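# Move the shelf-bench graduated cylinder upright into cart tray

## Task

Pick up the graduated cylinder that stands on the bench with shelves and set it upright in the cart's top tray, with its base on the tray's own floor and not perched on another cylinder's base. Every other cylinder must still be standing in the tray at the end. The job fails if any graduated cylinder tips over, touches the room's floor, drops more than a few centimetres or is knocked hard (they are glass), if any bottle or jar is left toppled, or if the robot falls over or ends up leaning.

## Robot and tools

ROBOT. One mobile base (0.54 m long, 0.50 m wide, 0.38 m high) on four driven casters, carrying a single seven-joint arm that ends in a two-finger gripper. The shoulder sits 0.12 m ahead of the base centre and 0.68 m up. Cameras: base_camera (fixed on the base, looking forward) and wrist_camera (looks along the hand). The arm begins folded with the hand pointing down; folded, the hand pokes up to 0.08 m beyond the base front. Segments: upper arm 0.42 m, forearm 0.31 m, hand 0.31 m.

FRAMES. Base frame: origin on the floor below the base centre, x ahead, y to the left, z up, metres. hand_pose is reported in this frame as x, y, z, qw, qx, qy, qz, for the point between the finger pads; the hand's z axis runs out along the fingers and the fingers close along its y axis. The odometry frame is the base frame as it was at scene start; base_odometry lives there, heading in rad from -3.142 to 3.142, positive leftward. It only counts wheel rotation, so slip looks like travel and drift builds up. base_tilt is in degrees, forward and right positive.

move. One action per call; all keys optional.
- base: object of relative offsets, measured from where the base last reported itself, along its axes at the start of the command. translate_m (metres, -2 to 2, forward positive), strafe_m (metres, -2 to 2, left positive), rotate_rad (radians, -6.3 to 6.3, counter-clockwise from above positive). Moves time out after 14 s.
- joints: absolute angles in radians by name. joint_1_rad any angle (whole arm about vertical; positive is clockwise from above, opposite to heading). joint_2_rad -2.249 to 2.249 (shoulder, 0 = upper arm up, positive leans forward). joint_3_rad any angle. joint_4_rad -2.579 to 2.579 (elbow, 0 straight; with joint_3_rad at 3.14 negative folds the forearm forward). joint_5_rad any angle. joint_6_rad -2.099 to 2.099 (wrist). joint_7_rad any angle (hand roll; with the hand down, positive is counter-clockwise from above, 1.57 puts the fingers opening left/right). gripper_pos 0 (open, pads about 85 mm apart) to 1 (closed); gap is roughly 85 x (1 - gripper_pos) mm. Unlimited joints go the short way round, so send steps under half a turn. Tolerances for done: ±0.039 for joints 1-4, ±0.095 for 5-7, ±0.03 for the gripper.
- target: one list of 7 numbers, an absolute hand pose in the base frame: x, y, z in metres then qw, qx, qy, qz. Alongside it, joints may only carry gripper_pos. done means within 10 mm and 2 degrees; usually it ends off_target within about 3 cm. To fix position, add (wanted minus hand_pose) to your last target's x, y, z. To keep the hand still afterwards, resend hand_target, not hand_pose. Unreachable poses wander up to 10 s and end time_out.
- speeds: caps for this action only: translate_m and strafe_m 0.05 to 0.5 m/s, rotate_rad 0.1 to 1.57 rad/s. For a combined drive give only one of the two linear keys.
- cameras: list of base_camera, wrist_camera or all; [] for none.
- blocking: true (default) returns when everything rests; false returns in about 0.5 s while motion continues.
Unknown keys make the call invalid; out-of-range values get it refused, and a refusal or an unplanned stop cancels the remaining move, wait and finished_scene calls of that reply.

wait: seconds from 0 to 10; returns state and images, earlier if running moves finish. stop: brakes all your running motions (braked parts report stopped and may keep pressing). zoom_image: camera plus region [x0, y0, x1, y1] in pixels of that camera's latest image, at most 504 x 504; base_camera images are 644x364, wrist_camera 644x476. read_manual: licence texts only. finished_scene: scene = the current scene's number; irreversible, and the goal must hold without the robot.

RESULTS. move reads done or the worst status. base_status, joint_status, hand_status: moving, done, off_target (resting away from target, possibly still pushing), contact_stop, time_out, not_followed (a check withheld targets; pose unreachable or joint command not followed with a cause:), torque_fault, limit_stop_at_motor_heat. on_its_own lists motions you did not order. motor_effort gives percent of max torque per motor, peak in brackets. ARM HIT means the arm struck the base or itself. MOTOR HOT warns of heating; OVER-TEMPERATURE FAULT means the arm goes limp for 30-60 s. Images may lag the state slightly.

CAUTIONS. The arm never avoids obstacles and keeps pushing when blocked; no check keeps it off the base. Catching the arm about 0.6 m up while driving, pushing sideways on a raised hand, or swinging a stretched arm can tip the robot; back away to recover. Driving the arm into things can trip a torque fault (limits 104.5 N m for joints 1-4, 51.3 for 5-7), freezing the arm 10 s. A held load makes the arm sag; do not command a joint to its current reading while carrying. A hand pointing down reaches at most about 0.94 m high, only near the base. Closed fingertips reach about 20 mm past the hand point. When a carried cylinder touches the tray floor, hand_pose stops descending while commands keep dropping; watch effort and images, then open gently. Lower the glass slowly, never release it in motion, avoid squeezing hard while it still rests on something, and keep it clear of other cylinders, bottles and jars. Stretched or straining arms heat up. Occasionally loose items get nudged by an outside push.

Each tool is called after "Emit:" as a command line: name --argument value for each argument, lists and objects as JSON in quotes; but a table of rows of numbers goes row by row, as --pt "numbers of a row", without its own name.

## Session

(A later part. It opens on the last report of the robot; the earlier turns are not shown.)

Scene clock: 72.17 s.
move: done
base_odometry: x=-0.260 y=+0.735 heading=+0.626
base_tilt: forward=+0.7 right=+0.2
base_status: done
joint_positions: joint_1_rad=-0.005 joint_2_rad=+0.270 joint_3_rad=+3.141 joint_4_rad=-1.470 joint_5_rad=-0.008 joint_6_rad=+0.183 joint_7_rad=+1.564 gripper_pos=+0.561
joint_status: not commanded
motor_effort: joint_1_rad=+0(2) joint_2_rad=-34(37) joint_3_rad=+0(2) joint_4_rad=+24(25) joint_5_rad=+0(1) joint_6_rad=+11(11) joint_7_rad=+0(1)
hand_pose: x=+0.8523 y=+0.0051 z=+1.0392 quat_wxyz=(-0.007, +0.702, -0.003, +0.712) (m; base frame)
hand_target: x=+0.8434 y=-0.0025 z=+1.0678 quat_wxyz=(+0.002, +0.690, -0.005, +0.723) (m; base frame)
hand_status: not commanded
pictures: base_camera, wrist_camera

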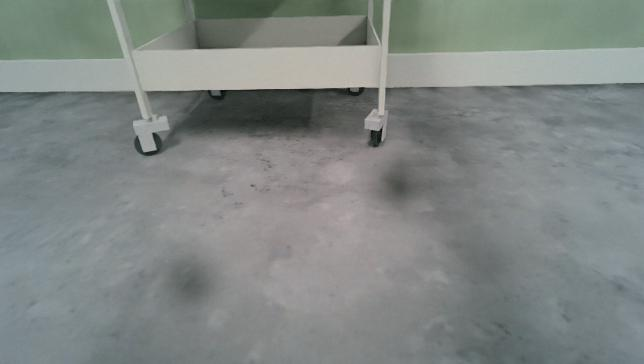

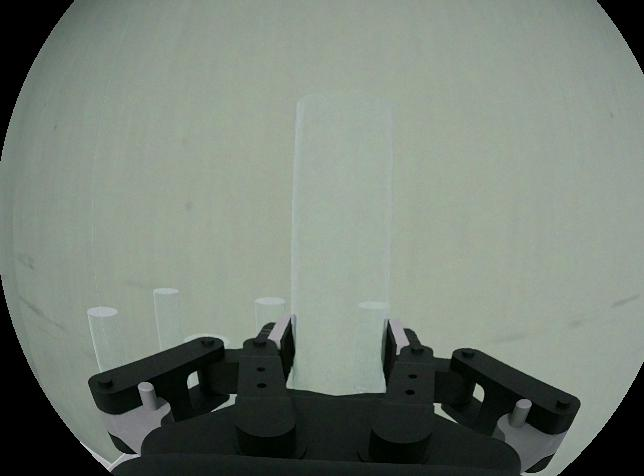

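Emit:
move --base '{"translate_m": 0.156, "strafe_m": -0.013}' --speeds '{"translate_m": 0.2}' --cameras '["wrist_camera", "base_camera"]'

Emit:
zoom_image --camera "wrist_camera" --region '[20, 270, 290, 476]'

Emit:
zoom_image --camera "wrist_camera" --region '[270, 270, 430, 430]'

Scene clock: 76.83 s.
move: done
base_odometry: x=-0.126 y=+0.816 heading=+0.627
base_tilt: forward=+0.7 right=+0.3
base_status: done
joint_positions: joint_1_rad=-0.005 joint_2_rad=+0.268 joint_3_rad=+3.141 joint_4_rad=-1.469 joint_5_rad=-0.008 joint_6_rad=+0.183 joint_7_rad=+1.564 gripper_pos=+0.561
joint_status: not commanded
motor_effort: joint_1_rad=+0(3) joint_2_rad=-34(37) joint_3_rad=+1(2) joint_4_rad=+24(24) joint_5_rad=+0(1) joint_6_rad=+11(11) joint_7_rad=+0(1)
hand_pose: x=+0.8517 y=+0.0051 z=+1.0404 quat_wxyz=(-0.007, +0.701, -0.003, +0.713) (m; base frame)
hand_target: x=+0.8434 y=-0.0025 z=+1.0678 quat_wxyz=(+0.002, +0.690, -0.005, +0.723) (m; base frame)
hand_status: not commanded
pictures: base_camera, wrist_camera

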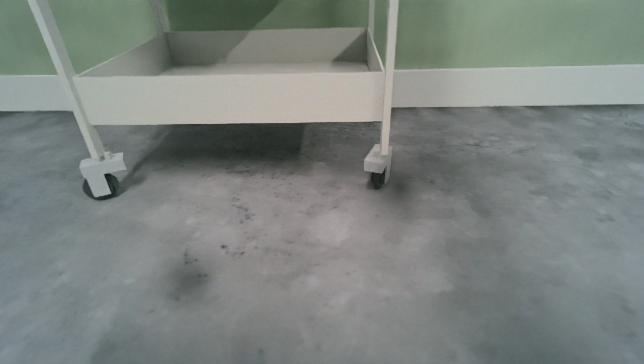

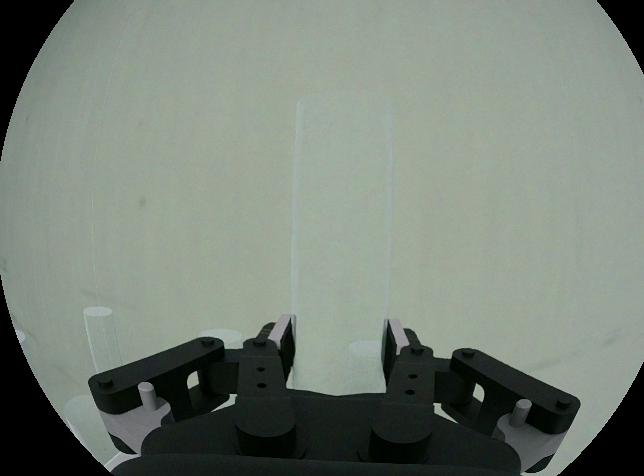

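Scaled by 1.867.

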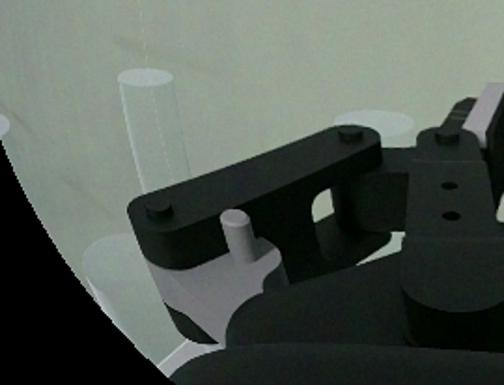

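Scaled by 3.150.

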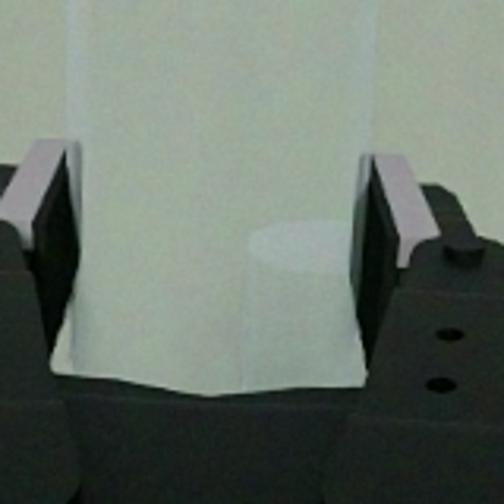

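Emit:
zoom_image --camera "wrist_camera" --region '[10, 300, 150, 476]'

Emit:
zoom_image --camera "base_camera" --region '[20, 0, 430, 210]'

Scaled by 2.864.

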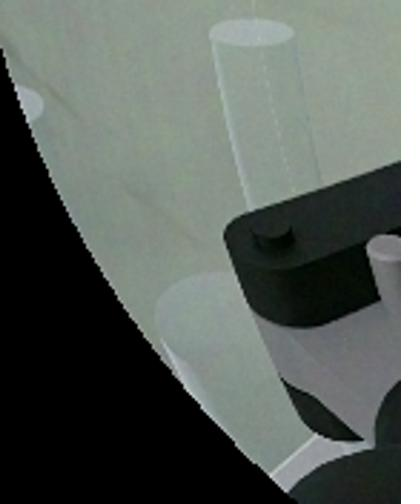

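Scaled by 1.229.

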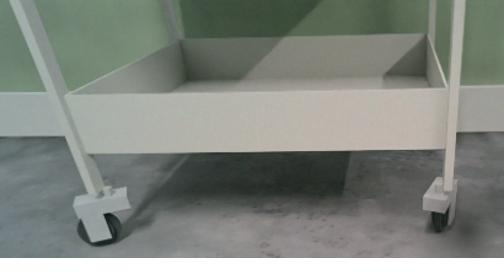

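Emit:
move --joints '{"joint_2_rad": 0.283, "joint_4_rad": -1.572, "joint_6_rad": 0.362, "gripper_pos": 0.66}' --cameras '["wrist_camera"]'

Emit:
zoom_image --camera "wrist_camera" --region '[0, 200, 480, 476]'

Scene clock: 84.17 s.
move: off_target
base_odometry: x=-0.126 y=+0.816 heading=+0.627
base_tilt: forward=+0.7 right=+0.2
base_status: not commanded
joint_positions: joint_1_rad=-0.005 joint_2_rad=+0.290 joint_3_rad=+3.141 joint_4_rad=-1.579 joint_5_rad=-0.008 joint_6_rad=+0.299 joint_7_rad=+1.564 gripper_pos=+0.561
joint_status: gripper_pos off_target (ended at +0.561, target +0.660); the others done
motor_effort: joint_1_rad=+0(2) joint_2_rad=-34(36) joint_3_rad=+0(1) joint_4_rad=+23(25) joint_5_rad=+0(1) joint_6_rad=+11(12) joint_7_rad=+0(1)
hand_pose: x=+0.8512 y=+0.0049 z=+0.9930 quat_wxyz=(-0.006, +0.707, -0.004, +0.708) (m; base frame)
hand_target: x=+0.8486 y=-0.0046 z=+1.0218 quat_wxyz=(+0.004, +0.679, -0.007, +0.734) (m; base frame)
hand_status: not commanded
pictures: wrist_camera

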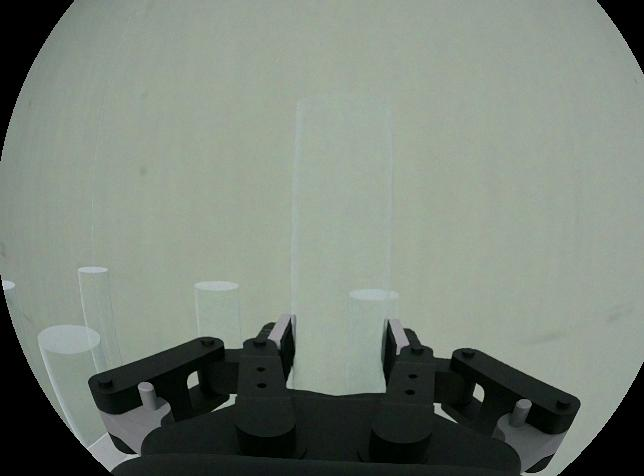

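Scaled by 1.050.

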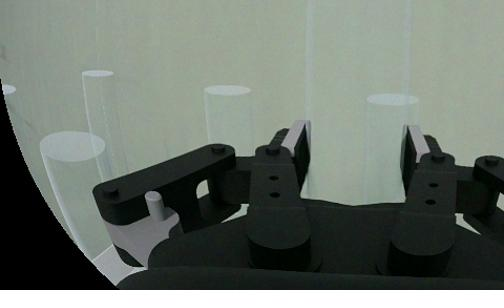

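Emit:
zoom_image --camera "wrist_camera" --region '[0, 250, 140, 400]'

Emit:
zoom_image --camera "wrist_camera" --region '[180, 260, 420, 400]'

Scaled by 3.360.

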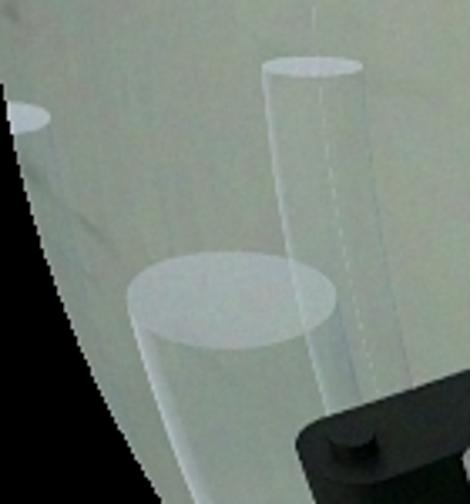

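Scaled by 2.100.

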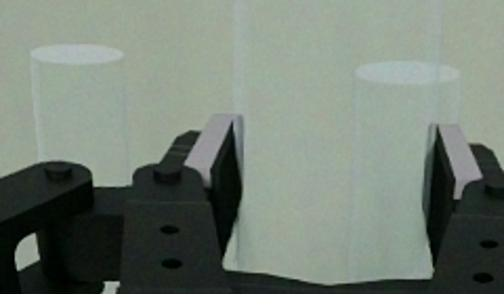

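Emit:
move --base '{"strafe_m": 0.004}' --speeds '{"strafe_m": 0.1}' --joints '{"joint_2_rad": 0.334, "joint_4_rad": -1.682, "joint_6_rad": 0.52, "gripper_pos": 0.65}' --cameras '["wrist_camera"]'

Emit:
zoom_image --camera "wrist_camera" --region '[0, 200, 480, 476]'

Scene clock: 89.07 s.
move: off_target
base_odometry: x=-0.128 y=+0.819 heading=+0.626
base_tilt: forward=+0.6 right=+0.3
base_status: done
joint_positions: joint_1_rad=-0.005 joint_2_rad=+0.344 joint_3_rad=+3.141 joint_4_rad=-1.689 joint_5_rad=-0.008 joint_6_rad=+0.456 joint_7_rad=+1.564 gripper_pos=+0.561
joint_status: gripper_pos off_target (ended at +0.561, target +0.650); the others done
motor_effort: joint_1_rad=+1(5) joint_2_rad=-35(37) joint_3_rad=+1(3) joint_4_rad=+22(24) joint_5_rad=+0(1) joint_6_rad=+11(12) joint_7_rad=+1(1)
hand_pose: x=+0.8536 y=+0.0039 z=+0.9357 quat_wxyz=(-0.005, +0.709, -0.004, +0.705) (m; base frame)
hand_target: x=+0.8511 y=-0.0061 z=+0.9671 quat_wxyz=(+0.007, +0.680, -0.007, +0.733) (m; base frame)
hand_status: not commanded
pictures: wrist_camera

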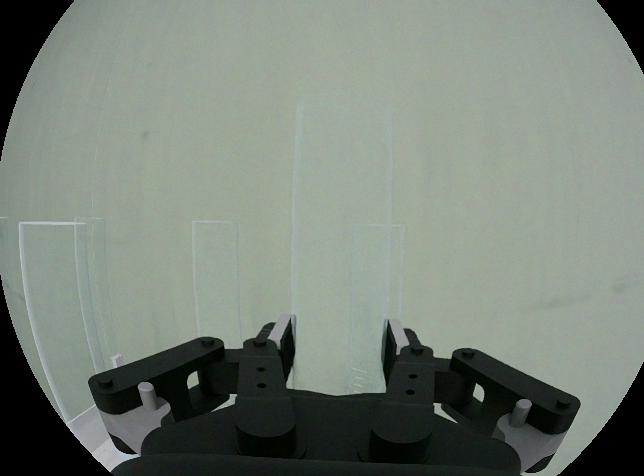

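Scaled by 1.050.

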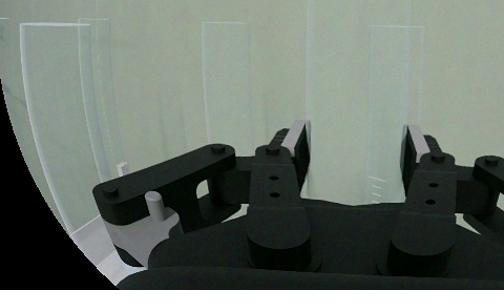

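Emit:
zoom_image --camera "wrist_camera" --region '[180, 200, 420, 330]'

Emit:
zoom_image --camera "wrist_camera" --region '[0, 200, 150, 476]'

Scaled by 2.100.

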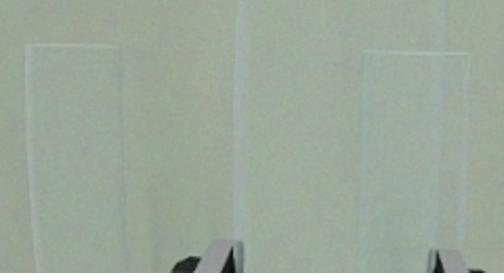

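Scaled by 1.826.

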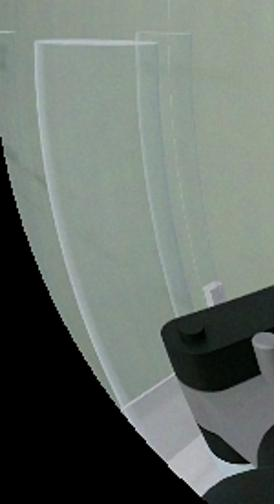

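Emit:
move --joints '{"joint_2_rad": 0.37, "joint_4_rad": -1.742, "joint_6_rad": 0.628, "gripper_pos": 0.64}' --cameras '["wrist_camera"]'

Emit:
zoom_image --camera "wrist_camera" --region '[0, 180, 480, 476]'

Scene clock: 92.23 s.
move: off_target
base_odometry: x=-0.128 y=+0.819 heading=+0.626
base_tilt: forward=+0.7 right=+0.1
base_status: not commanded
joint_positions: joint_1_rad=-0.005 joint_2_rad=+0.375 joint_3_rad=+3.141 joint_4_rad=-1.746 joint_5_rad=-0.008 joint_6_rad=+0.567 joint_7_rad=+1.564 gripper_pos=+0.561
joint_status: gripper_pos off_target (ended at +0.561, target +0.640); the others done
motor_effort: joint_1_rad=+0(2) joint_2_rad=-35(37) joint_3_rad=+1(1) joint_4_rad=+21(23) joint_5_rad=+0(1) joint_6_rad=+11(11) joint_7_rad=+1(1)
hand_pose: x=+0.8522 y=+0.0037 z=+0.9144 quat_wxyz=(-0.005, +0.701, -0.004, +0.713) (m; base frame)
hand_target: x=+0.8507 y=-0.0071 z=+0.9390 quat_wxyz=(+0.009, +0.676, -0.008, +0.737) (m; base frame)
hand_status: not commanded
pictures: wrist_camera

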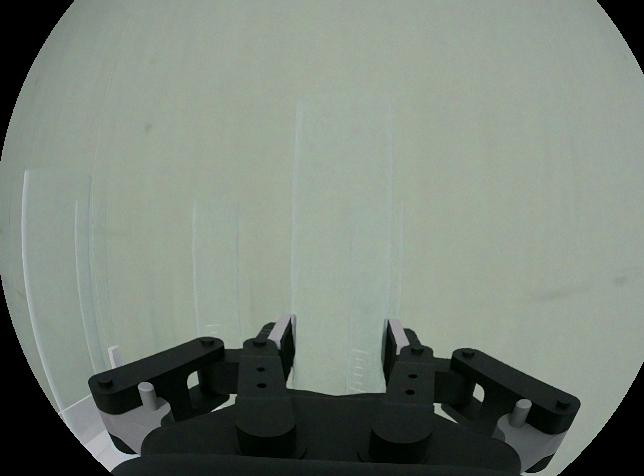

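Scaled by 1.050.

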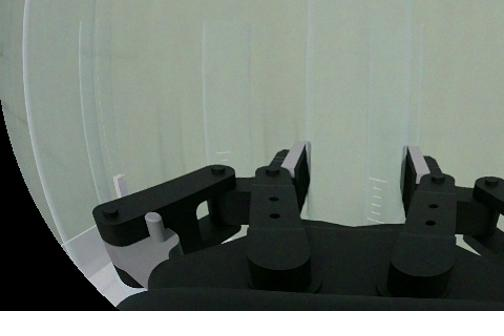

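Emit:
move --joints '{"joint_2_rad": 0.389, "joint_4_rad": -1.763, "joint_6_rad": 0.652, "gripper_pos": 0.63}' --cameras '["wrist_camera"]'

Emit:
zoom_image --camera "wrist_camera" --region '[0, 80, 480, 476]'

Scene clock: 95.63 s.
move: off_target
base_odometry: x=-0.128 y=+0.819 heading=+0.626
base_tilt: forward=+0.8 right=+0.2
base_status: not commanded
joint_positions: joint_1_rad=-0.005 joint_2_rad=+0.391 joint_3_rad=+3.141 joint_4_rad=-1.766 joint_5_rad=-0.008 joint_6_rad=+0.593 joint_7_rad=+1.564 gripper_pos=+0.561
joint_status: gripper_pos off_target (ended at +0.561, target +0.630); the others done
motor_effort: joint_1_rad=+1(2) joint_2_rad=-36(36) joint_3_rad=+0(1) joint_4_rad=+21(22) joint_5_rad=+1(1) joint_6_rad=+11(11) joint_7_rad=+0(1)
hand_pose: x=+0.8525 y=+0.0036 z=+0.8991 quat_wxyz=(-0.005, +0.705, -0.004, +0.710) (m; base frame)
hand_target: x=+0.8518 y=-0.0073 z=+0.9204 quat_wxyz=(+0.009, +0.682, -0.008, +0.732) (m; base frame)
hand_status: not commanded
pictures: wrist_camera

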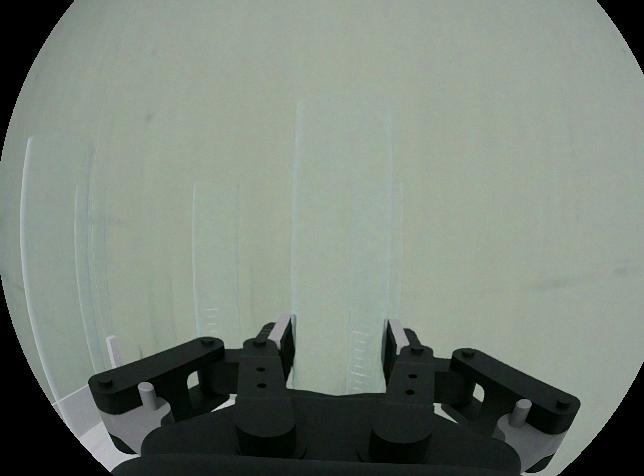

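Scaled by 1.050.

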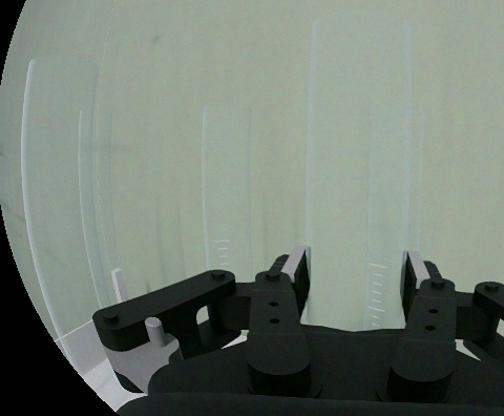

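Emit:
move --joints '{"joint_2_rad": 0.403, "joint_4_rad": -1.777, "joint_6_rad": 0.675, "gripper_pos": 0.63}' --cameras '["wrist_camera"]'

Emit:
zoom_image --camera "wrist_camera" --region '[0, 80, 480, 476]'

Scene clock: 97.17 s.
move: off_target
base_odometry: x=-0.128 y=+0.819 heading=+0.626
base_tilt: forward=+0.6 right=+0.2
base_status: not commanded
joint_positions: joint_1_rad=-0.005 joint_2_rad=+0.404 joint_3_rad=+3.141 joint_4_rad=-1.779 joint_5_rad=-0.008 joint_6_rad=+0.617 joint_7_rad=+1.564 gripper_pos=+0.561
joint_status: gripper_pos off_target (ended at +0.561, target +0.630); the others done
motor_effort: joint_1_rad=+1(1) joint_2_rad=-36(37) joint_3_rad=+1(1) joint_4_rad=+21(21) joint_5_rad=+0(1) joint_6_rad=+11(11) joint_7_rad=+0(1)
hand_pose: x=+0.8529 y=+0.0036 z=+0.8900 quat_wxyz=(-0.005, +0.705, -0.004, +0.709) (m; base frame)
hand_target: x=+0.8524 y=-0.0075 z=+0.9093 quat_wxyz=(+0.010, +0.684, -0.008, +0.730) (m; base frame)
hand_status: not commanded
pictures: wrist_camera

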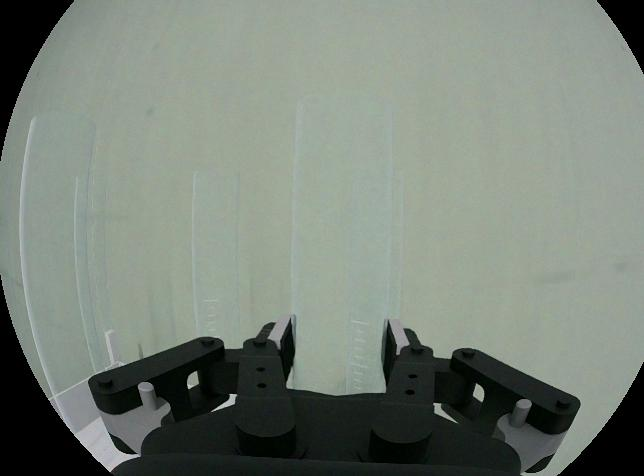

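Scaled by 1.050.

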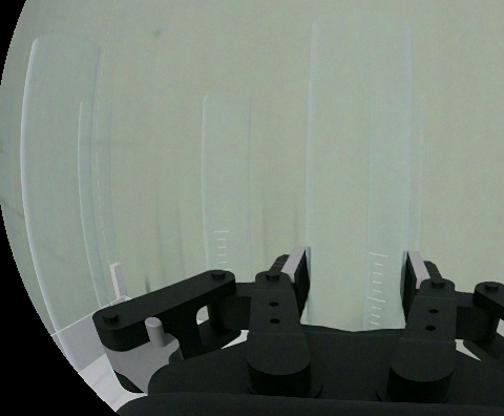

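Emit:
move --joints '{"joint_2_rad": 0.4105, "joint_4_rad": -1.785, "joint_6_rad": 0.688, "gripper_pos": 0.62}' --cameras '[]'

Emit:
move --joints '{"joint_2_rad": 0.4155, "joint_4_rad": -1.79, "joint_6_rad": 0.696, "gripper_pos": 0.62}' --cameras '["wrist_camera"]'

Emit:
zoom_image --camera "wrist_camera" --region '[0, 80, 480, 476]'

Scene clock: 98.17 s.
move: off_target
base_odometry: x=-0.128 y=+0.819 heading=+0.626
base_tilt: forward=+0.7 right=+0.1
base_status: not commanded
joint_positions: joint_1_rad=-0.005 joint_2_rad=+0.409 joint_3_rad=+3.141 joint_4_rad=-1.786 joint_5_rad=-0.008 joint_6_rad=+0.630 joint_7_rad=+1.564 gripper_pos=+0.561
joint_status: gripper_pos off_target (ended at +0.561, target +0.620); the others done
motor_effort: joint_1_rad=+0(1) joint_2_rad=-36(36) joint_3_rad=+0(1) joint_4_rad=+21(22) joint_5_rad=+1(1) joint_6_rad=+11(11) joint_7_rad=+0(1)
hand_pose: x=+0.8527 y=+0.0036 z=+0.8854 quat_wxyz=(-0.005, +0.705, -0.004, +0.709) (m; base frame)
hand_target: x=+0.8525 y=-0.0076 z=+0.9033 quat_wxyz=(+0.010, +0.684, -0.008, +0.729) (m; base frame)
hand_status: not commanded
pictures: none
No camera images: "cameras" was empty.

Scene clock: 98.63 s.
move: off_target
base_odometry: x=-0.128 y=+0.819 heading=+0.626
base_tilt: forward=+0.7 right=+0.2
base_status: not commanded
joint_positions: joint_1_rad=-0.005 joint_2_rad=+0.413 joint_3_rad=+3.141 joint_4_rad=-1.790 joint_5_rad=-0.008 joint_6_rad=+0.637 joint_7_rad=+1.564 gripper_pos=+0.561
joint_status: gripper_pos off_target (ended at +0.561, target +0.620); the others done
motor_effort: joint_1_rad=+0(2) joint_2_rad=-36(36) joint_3_rad=+1(1) joint_4_rad=+21(21) joint_5_rad=+0(1) joint_6_rad=+10(11) joint_7_rad=+1(1)
hand_pose: x=+0.8527 y=+0.0036 z=+0.8827 quat_wxyz=(-0.005, +0.705, -0.004, +0.709) (m; base frame)
hand_target: x=+0.8526 y=-0.0076 z=+0.8993 quat_wxyz=(+0.010, +0.685, -0.008, +0.728) (m; base frame)
hand_status: not commanded
pictures: wrist_camera

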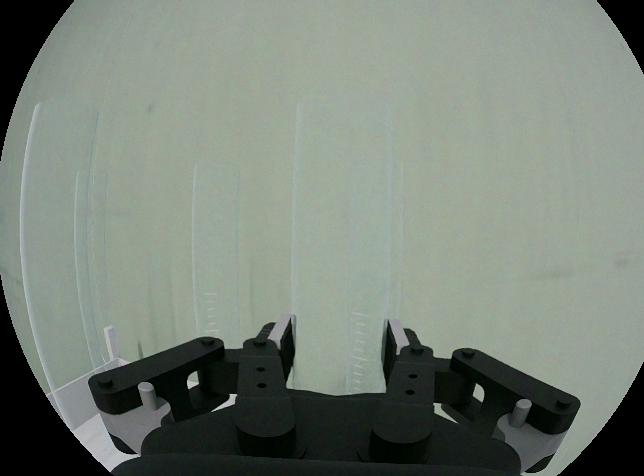

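Scaled by 1.050.

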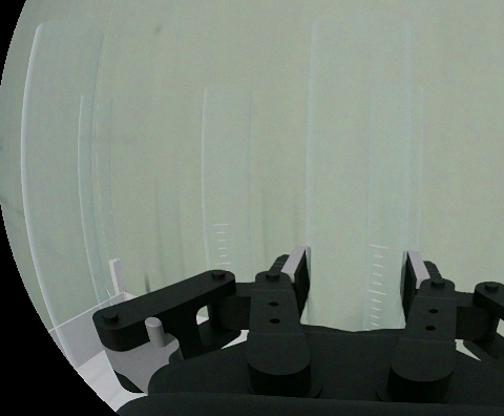

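Emit:
move --joints '{"joint_2_rad": 0.4195, "joint_4_rad": -1.794, "joint_6_rad": 0.702, "gripper_pos": 0.62}' --cameras '[]'

Emit:
move --joints '{"joint_2_rad": 0.4235, "joint_4_rad": -1.798, "joint_6_rad": 0.707, "gripper_pos": 0.62}' --cameras '["wrist_camera"]'

Emit:
zoom_image --camera "wrist_camera" --region '[0, 80, 480, 476]'

Scene clock: 99.53 s.
move: off_target
base_odometry: x=-0.128 y=+0.819 heading=+0.626
base_tilt: forward=+0.7 right=+0.2
base_status: not commanded
joint_positions: joint_1_rad=-0.005 joint_2_rad=+0.416 joint_3_rad=+3.141 joint_4_rad=-1.794 joint_5_rad=-0.008 joint_6_rad=+0.643 joint_7_rad=+1.564 gripper_pos=+0.561
joint_status: gripper_pos off_target (ended at +0.561, target +0.620); the others done
motor_effort: joint_1_rad=+0(1) joint_2_rad=-35(36) joint_3_rad=+1(1) joint_4_rad=+20(21) joint_5_rad=+0(1) joint_6_rad=+11(11) joint_7_rad=+1(1)
hand_pose: x=+0.8526 y=+0.0035 z=+0.8807 quat_wxyz=(-0.005, +0.706, -0.004, +0.709) (m; base frame)
hand_target: x=+0.8527 y=-0.0077 z=+0.8960 quat_wxyz=(+0.010, +0.686, -0.008, +0.728) (m; base frame)
hand_status: not commanded
pictures: none
No camera images: "cameras" was empty.

Scene clock: 100.00 s.
move: off_target
base_odometry: x=-0.128 y=+0.819 heading=+0.626
base_tilt: forward=+0.7 right=+0.2
base_status: not commanded
joint_positions: joint_1_rad=-0.005 joint_2_rad=+0.417 joint_3_rad=+3.141 joint_4_rad=-1.796 joint_5_rad=-0.008 joint_6_rad=+0.649 joint_7_rad=+1.564 gripper_pos=+0.561
joint_status: gripper_pos off_target (ended at +0.561, target +0.620); the others done
motor_effort: joint_1_rad=+1(1) joint_2_rad=-35(36) joint_3_rad=+0(1) joint_4_rad=+20(21) joint_5_rad=+0(1) joint_6_rad=+10(11) joint_7_rad=+1(1)
hand_pose: x=+0.8525 y=+0.0035 z=+0.8808 quat_wxyz=(-0.005, +0.704, -0.004, +0.710) (m; base frame)
hand_target: x=+0.8528 y=-0.0077 z=+0.8924 quat_wxyz=(+0.010, +0.687, -0.008, +0.727) (m; base frame)
hand_status: not commanded
pictures: wrist_camera

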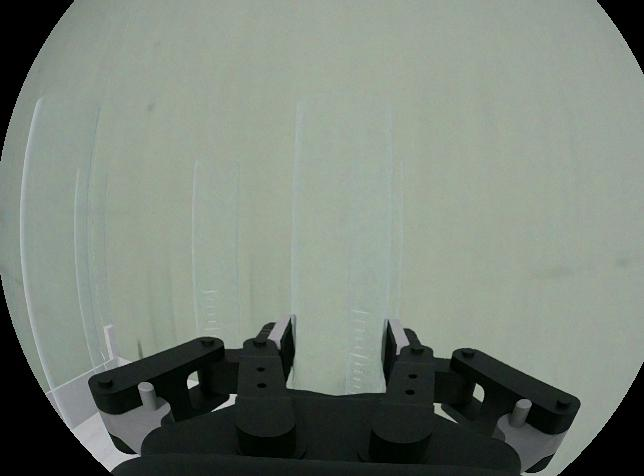

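Scaled by 1.050.

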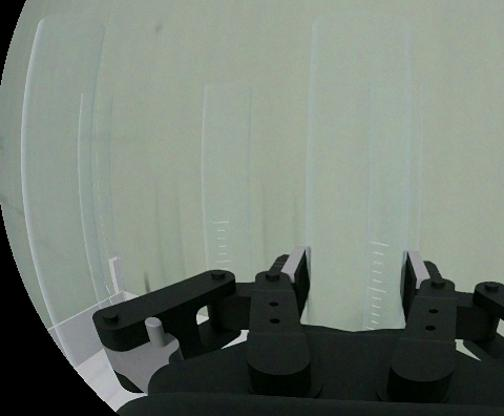

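Emit:
move --joints '{"gripper_pos": 0.5}' --cameras '["wrist_camera"]'

Emit:
zoom_image --camera "wrist_camera" --region '[180, 70, 480, 420]'

Scene clock: 101.33 s.
move: done
base_odometry: x=-0.128 y=+0.819 heading=+0.626
base_tilt: forward=+0.7 right=+0.2
base_status: not commanded
joint_positions: joint_1_rad=-0.005 joint_2_rad=+0.417 joint_3_rad=+3.141 joint_4_rad=-1.796 joint_5_rad=-0.008 joint_6_rad=+0.659 joint_7_rad=+1.564 gripper_pos=+0.500
joint_status: all done
motor_effort: joint_1_rad=+1(2) joint_2_rad=-33(35) joint_3_rad=+0(1) joint_4_rad=+18(20) joint_5_rad=+0(1) joint_6_rad=+9(10) joint_7_rad=+0(1)
hand_pose: x=+0.8524 y=+0.0035 z=+0.8838 quat_wxyz=(-0.005, +0.701, -0.004, +0.713) (m; base frame)
hand_target: x=+0.8528 y=-0.0077 z=+0.8924 quat_wxyz=(+0.010, +0.687, -0.008, +0.727) (m; base frame)
hand_status: not commanded
pictures: wrist_camera

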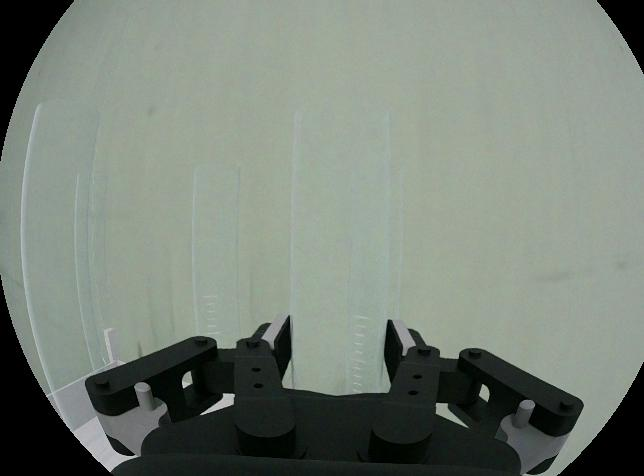

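Scaled by 1.440.

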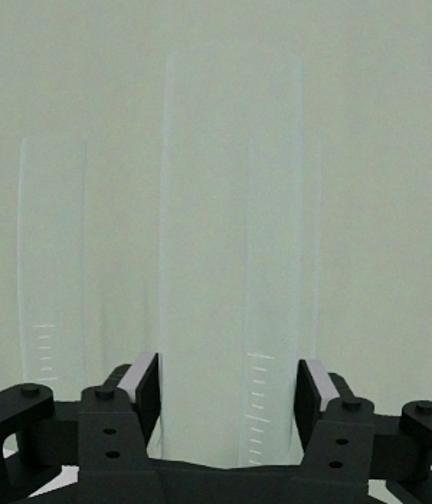

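Emit:
move --joints '{"gripper_pos": 0.2}' --cameras '[]'

Emit:
move --joints '{"gripper_pos": 0.0}' --cameras '["wrist_camera"]'

Emit:
zoom_image --camera "wrist_camera" --region '[180, 70, 480, 420]'

Scene clock: 102.63 s.
move: done
base_odometry: x=-0.128 y=+0.819 heading=+0.626
base_tilt: forward=+0.7 right=+0.2
base_status: not commanded
joint_positions: joint_1_rad=-0.005 joint_2_rad=+0.417 joint_3_rad=+3.141 joint_4_rad=-1.796 joint_5_rad=-0.008 joint_6_rad=+0.659 joint_7_rad=+1.564 gripper_pos=+0.200
joint_status: all done
motor_effort: joint_1_rad=+1(1) joint_2_rad=-33(33) joint_3_rad=+0(2) joint_4_rad=+19(19) joint_5_rad=+1(1) joint_6_rad=+9(9) joint_7_rad=+1(1)
hand_pose: x=+0.8524 y=+0.0035 z=+0.8838 quat_wxyz=(-0.005, +0.701, -0.004, +0.713) (m; base frame)
hand_target: x=+0.8528 y=-0.0077 z=+0.8924 quat_wxyz=(+0.010, +0.687, -0.008, +0.727) (m; base frame)
hand_status: not commanded
pictures: none
No camera images: "cameras" was empty.

Scene clock: 103.27 s.
move: done
base_odometry: x=-0.128 y=+0.819 heading=+0.626
base_tilt: forward=+0.7 right=+0.2
base_status: not commanded
joint_positions: joint_1_rad=-0.005 joint_2_rad=+0.417 joint_3_rad=+3.141 joint_4_rad=-1.796 joint_5_rad=-0.008 joint_6_rad=+0.659 joint_7_rad=+1.564 gripper_pos=+0.000
joint_status: all done
motor_effort: joint_1_rad=+0(2) joint_2_rad=-33(33) joint_3_rad=+0(1) joint_4_rad=+18(19) joint_5_rad=+0(1) joint_6_rad=+9(9) joint_7_rad=+0(1)
hand_pose: x=+0.8524 y=+0.0035 z=+0.8838 quat_wxyz=(-0.005, +0.701, -0.004, +0.713) (m; base frame)
hand_target: x=+0.8528 y=-0.0077 z=+0.8924 quat_wxyz=(+0.010, +0.687, -0.008, +0.727) (m; base frame)
hand_status: not commanded
pictures: wrist_camera

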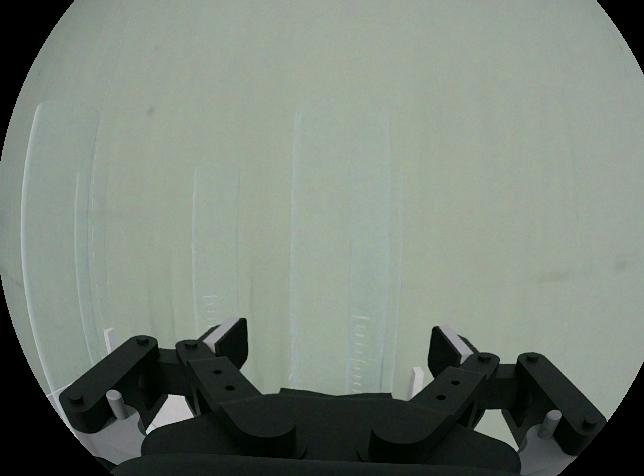

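Scaled by 1.440.

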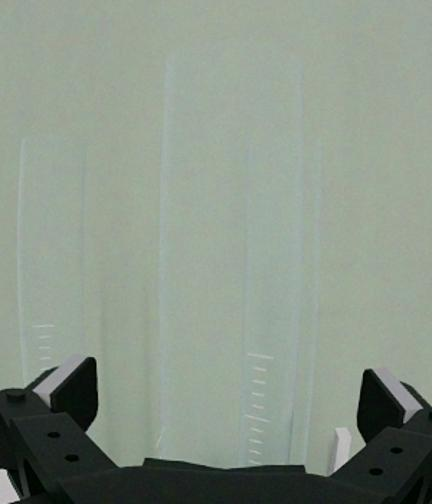

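Emit:
move --base '{"translate_m": -0.13}' --speeds '{"translate_m": 0.12}' --cameras '["wrist_camera"]'

Scene clock: 105.60 s.
move: done
base_odometry: x=-0.234 y=+0.743 heading=+0.626
base_tilt: forward=+0.7 right=+0.2
base_status: done
joint_positions: joint_1_rad=-0.005 joint_2_rad=+0.420 joint_3_rad=+3.141 joint_4_rad=-1.796 joint_5_rad=-0.008 joint_6_rad=+0.660 joint_7_rad=+1.564 gripper_pos=+0.000
joint_status: not commanded
motor_effort: joint_1_rad=+1(2) joint_2_rad=-33(35) joint_3_rad=+0(1) joint_4_rad=+18(19) joint_5_rad=+1(1) joint_6_rad=+9(9) joint_7_rad=+1(1)
hand_pose: x=+0.8530 y=+0.0035 z=+0.8817 quat_wxyz=(-0.005, +0.702, -0.004, +0.712) (m; base frame)
hand_target: x=+0.8528 y=-0.0077 z=+0.8924 quat_wxyz=(+0.010, +0.687, -0.008, +0.727) (m; base frame)
hand_status: not commanded
pictures: wrist_camera

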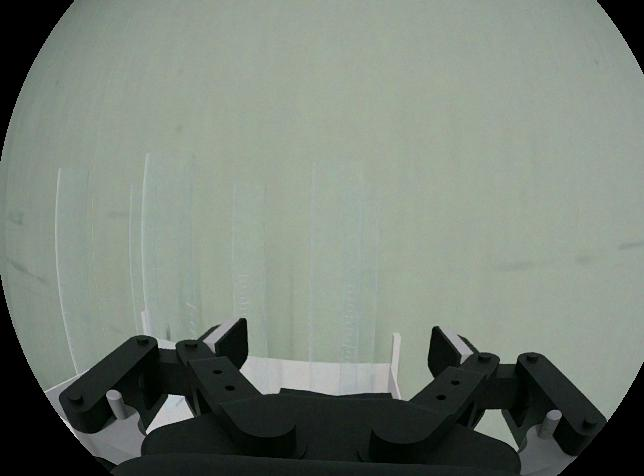

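Emit:
zoom_image --camera "wrist_camera" --region '[30, 130, 290, 476]'

Emit:
zoom_image --camera "wrist_camera" --region '[220, 140, 480, 420]'

Scaled by 1.457.

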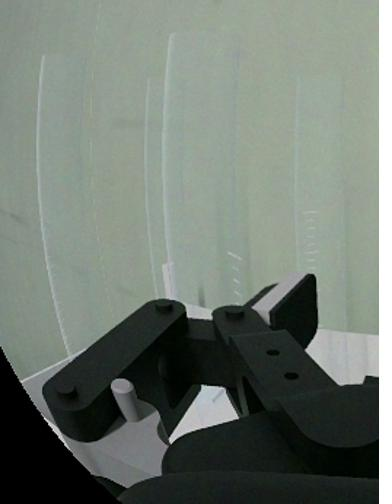

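Scaled by 1.800.

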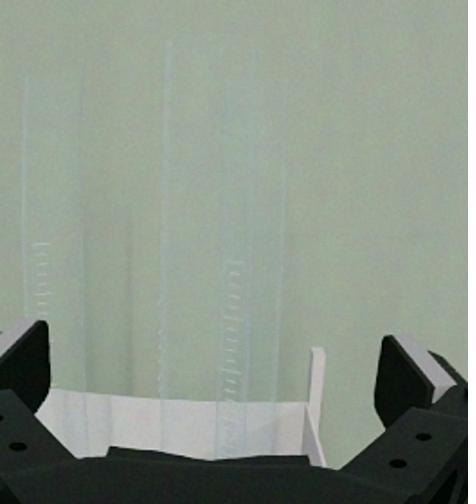

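Emit:
move --base '{"translate_m": -0.2}' --speeds '{"translate_m": 0.35}' --joints '{"joint_2_rad": 0.0, "joint_4_rad": -1.0, "joint_6_rad": -1.3}' --cameras '["wrist_camera", "base_camera"]'

Emit:
zoom_image --camera "wrist_camera" --region '[100, 0, 560, 400]'

Scene clock: 112.23 s.
move: done
base_odometry: x=-0.396 y=+0.626 heading=+0.627
base_tilt: forward=+0.6 right=+0.2
base_status: done
joint_positions: joint_1_rad=-0.005 joint_2_rad=+0.008 joint_3_rad=+3.141 joint_4_rad=-1.010 joint_5_rad=-0.008 joint_6_rad=-1.256 joint_7_rad=+1.564 gripper_pos=+0.000
joint_status: all done
motor_effort: joint_1_rad=+1(2) joint_2_rad=-18(38) joint_3_rad=+2(2) joint_4_rad=+17(23) joint_5_rad=+0(1) joint_6_rad=+7(10) joint_7_rad=+0(1)
hand_pose: x=+0.6274 y=+0.0062 z=+1.0663 quat_wxyz=(-0.006, +0.907, +0.000, +0.420) (m; base frame)
hand_target: x=+0.6156 y=+0.0102 z=+1.0652 quat_wxyz=(-0.011, +0.913, +0.014, +0.409) (m; base frame)
hand_status: not commanded
pictures: base_camera, wrist_camera

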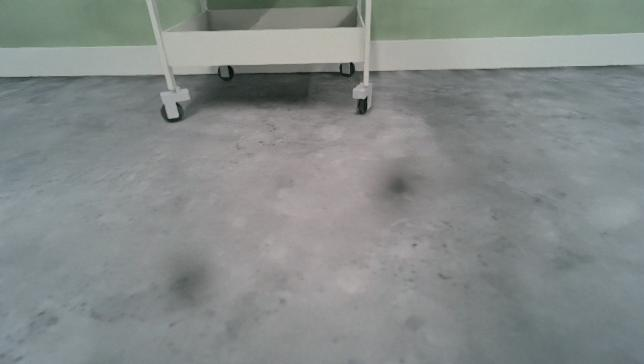

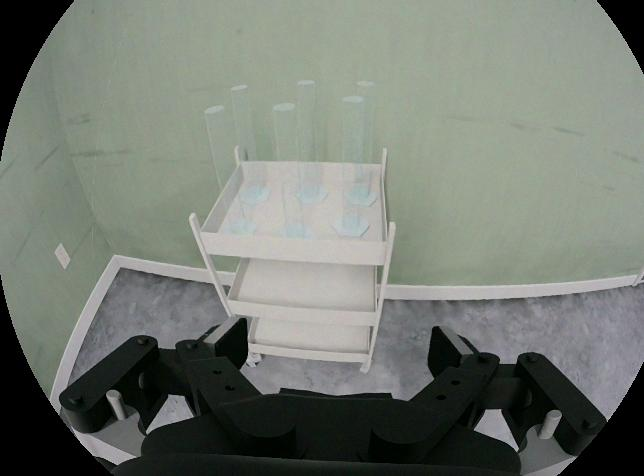

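Scaled by 1.096.

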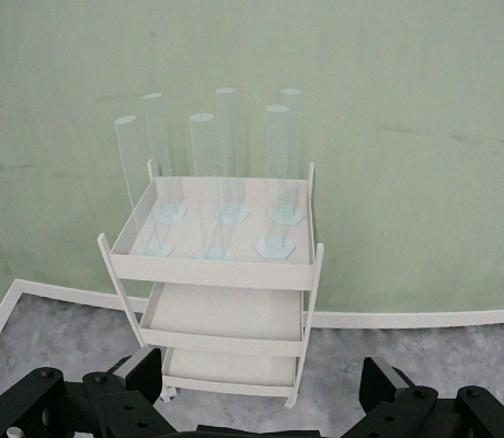

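Emit:
move

Scene clock: 112.60 s.
base_odometry: x=-0.396 y=+0.626 heading=+0.627
base_tilt: forward=+0.6 right=+0.2
base_status: done
joint_positions: joint_1_rad=-0.005 joint_2_rad=+0.008 joint_3_rad=+3.141 joint_4_rad=-1.010 joint_5_rad=-0.008 joint_6_rad=-1.258 joint_7_rad=+1.564 gripper_pos=+0.000
joint_status: all done
motor_effort: joint_1_rad=+1(2) joint_2_rad=-19(38) joint_3_rad=+1(2) joint_4_rad=+17(23) joint_5_rad=+0(1) joint_6_rad=+7(10) joint_7_rad=+1(1)
hand_pose: x=+0.6271 y=+0.0062 z=+1.0659 quat_wxyz=(-0.006, +0.908, +0.000, +0.420) (m; base frame)
hand_target: x=+0.6156 y=+0.0102 z=+1.0652 quat_wxyz=(-0.011, +0.913, +0.014, +0.409) (m; base frame)
hand_status: not commanded
pictures: base_camera, wrist_camera

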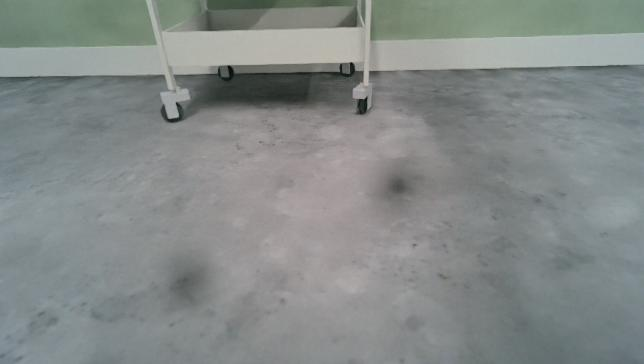

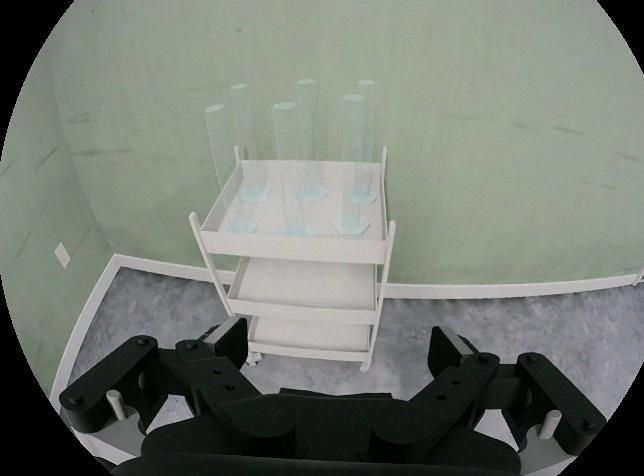

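Emit:
zoom_image --camera "wrist_camera" --region '[190, 70, 410, 250]'

Emit:
zoom_image --camera "wrist_camera" --region '[280, 170, 400, 250]'

Scaled by 2.291.

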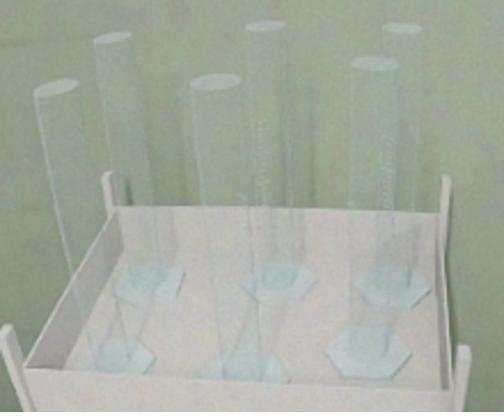

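Scaled by 4.200.

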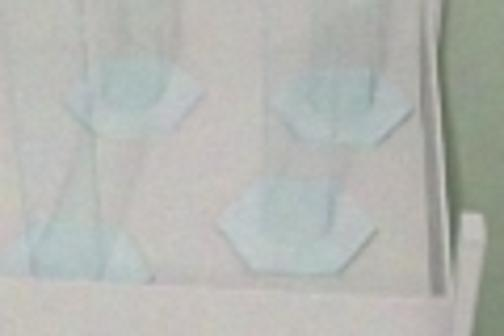

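Emit:
finished_scene --scene 2

The scene is finished: the task was done.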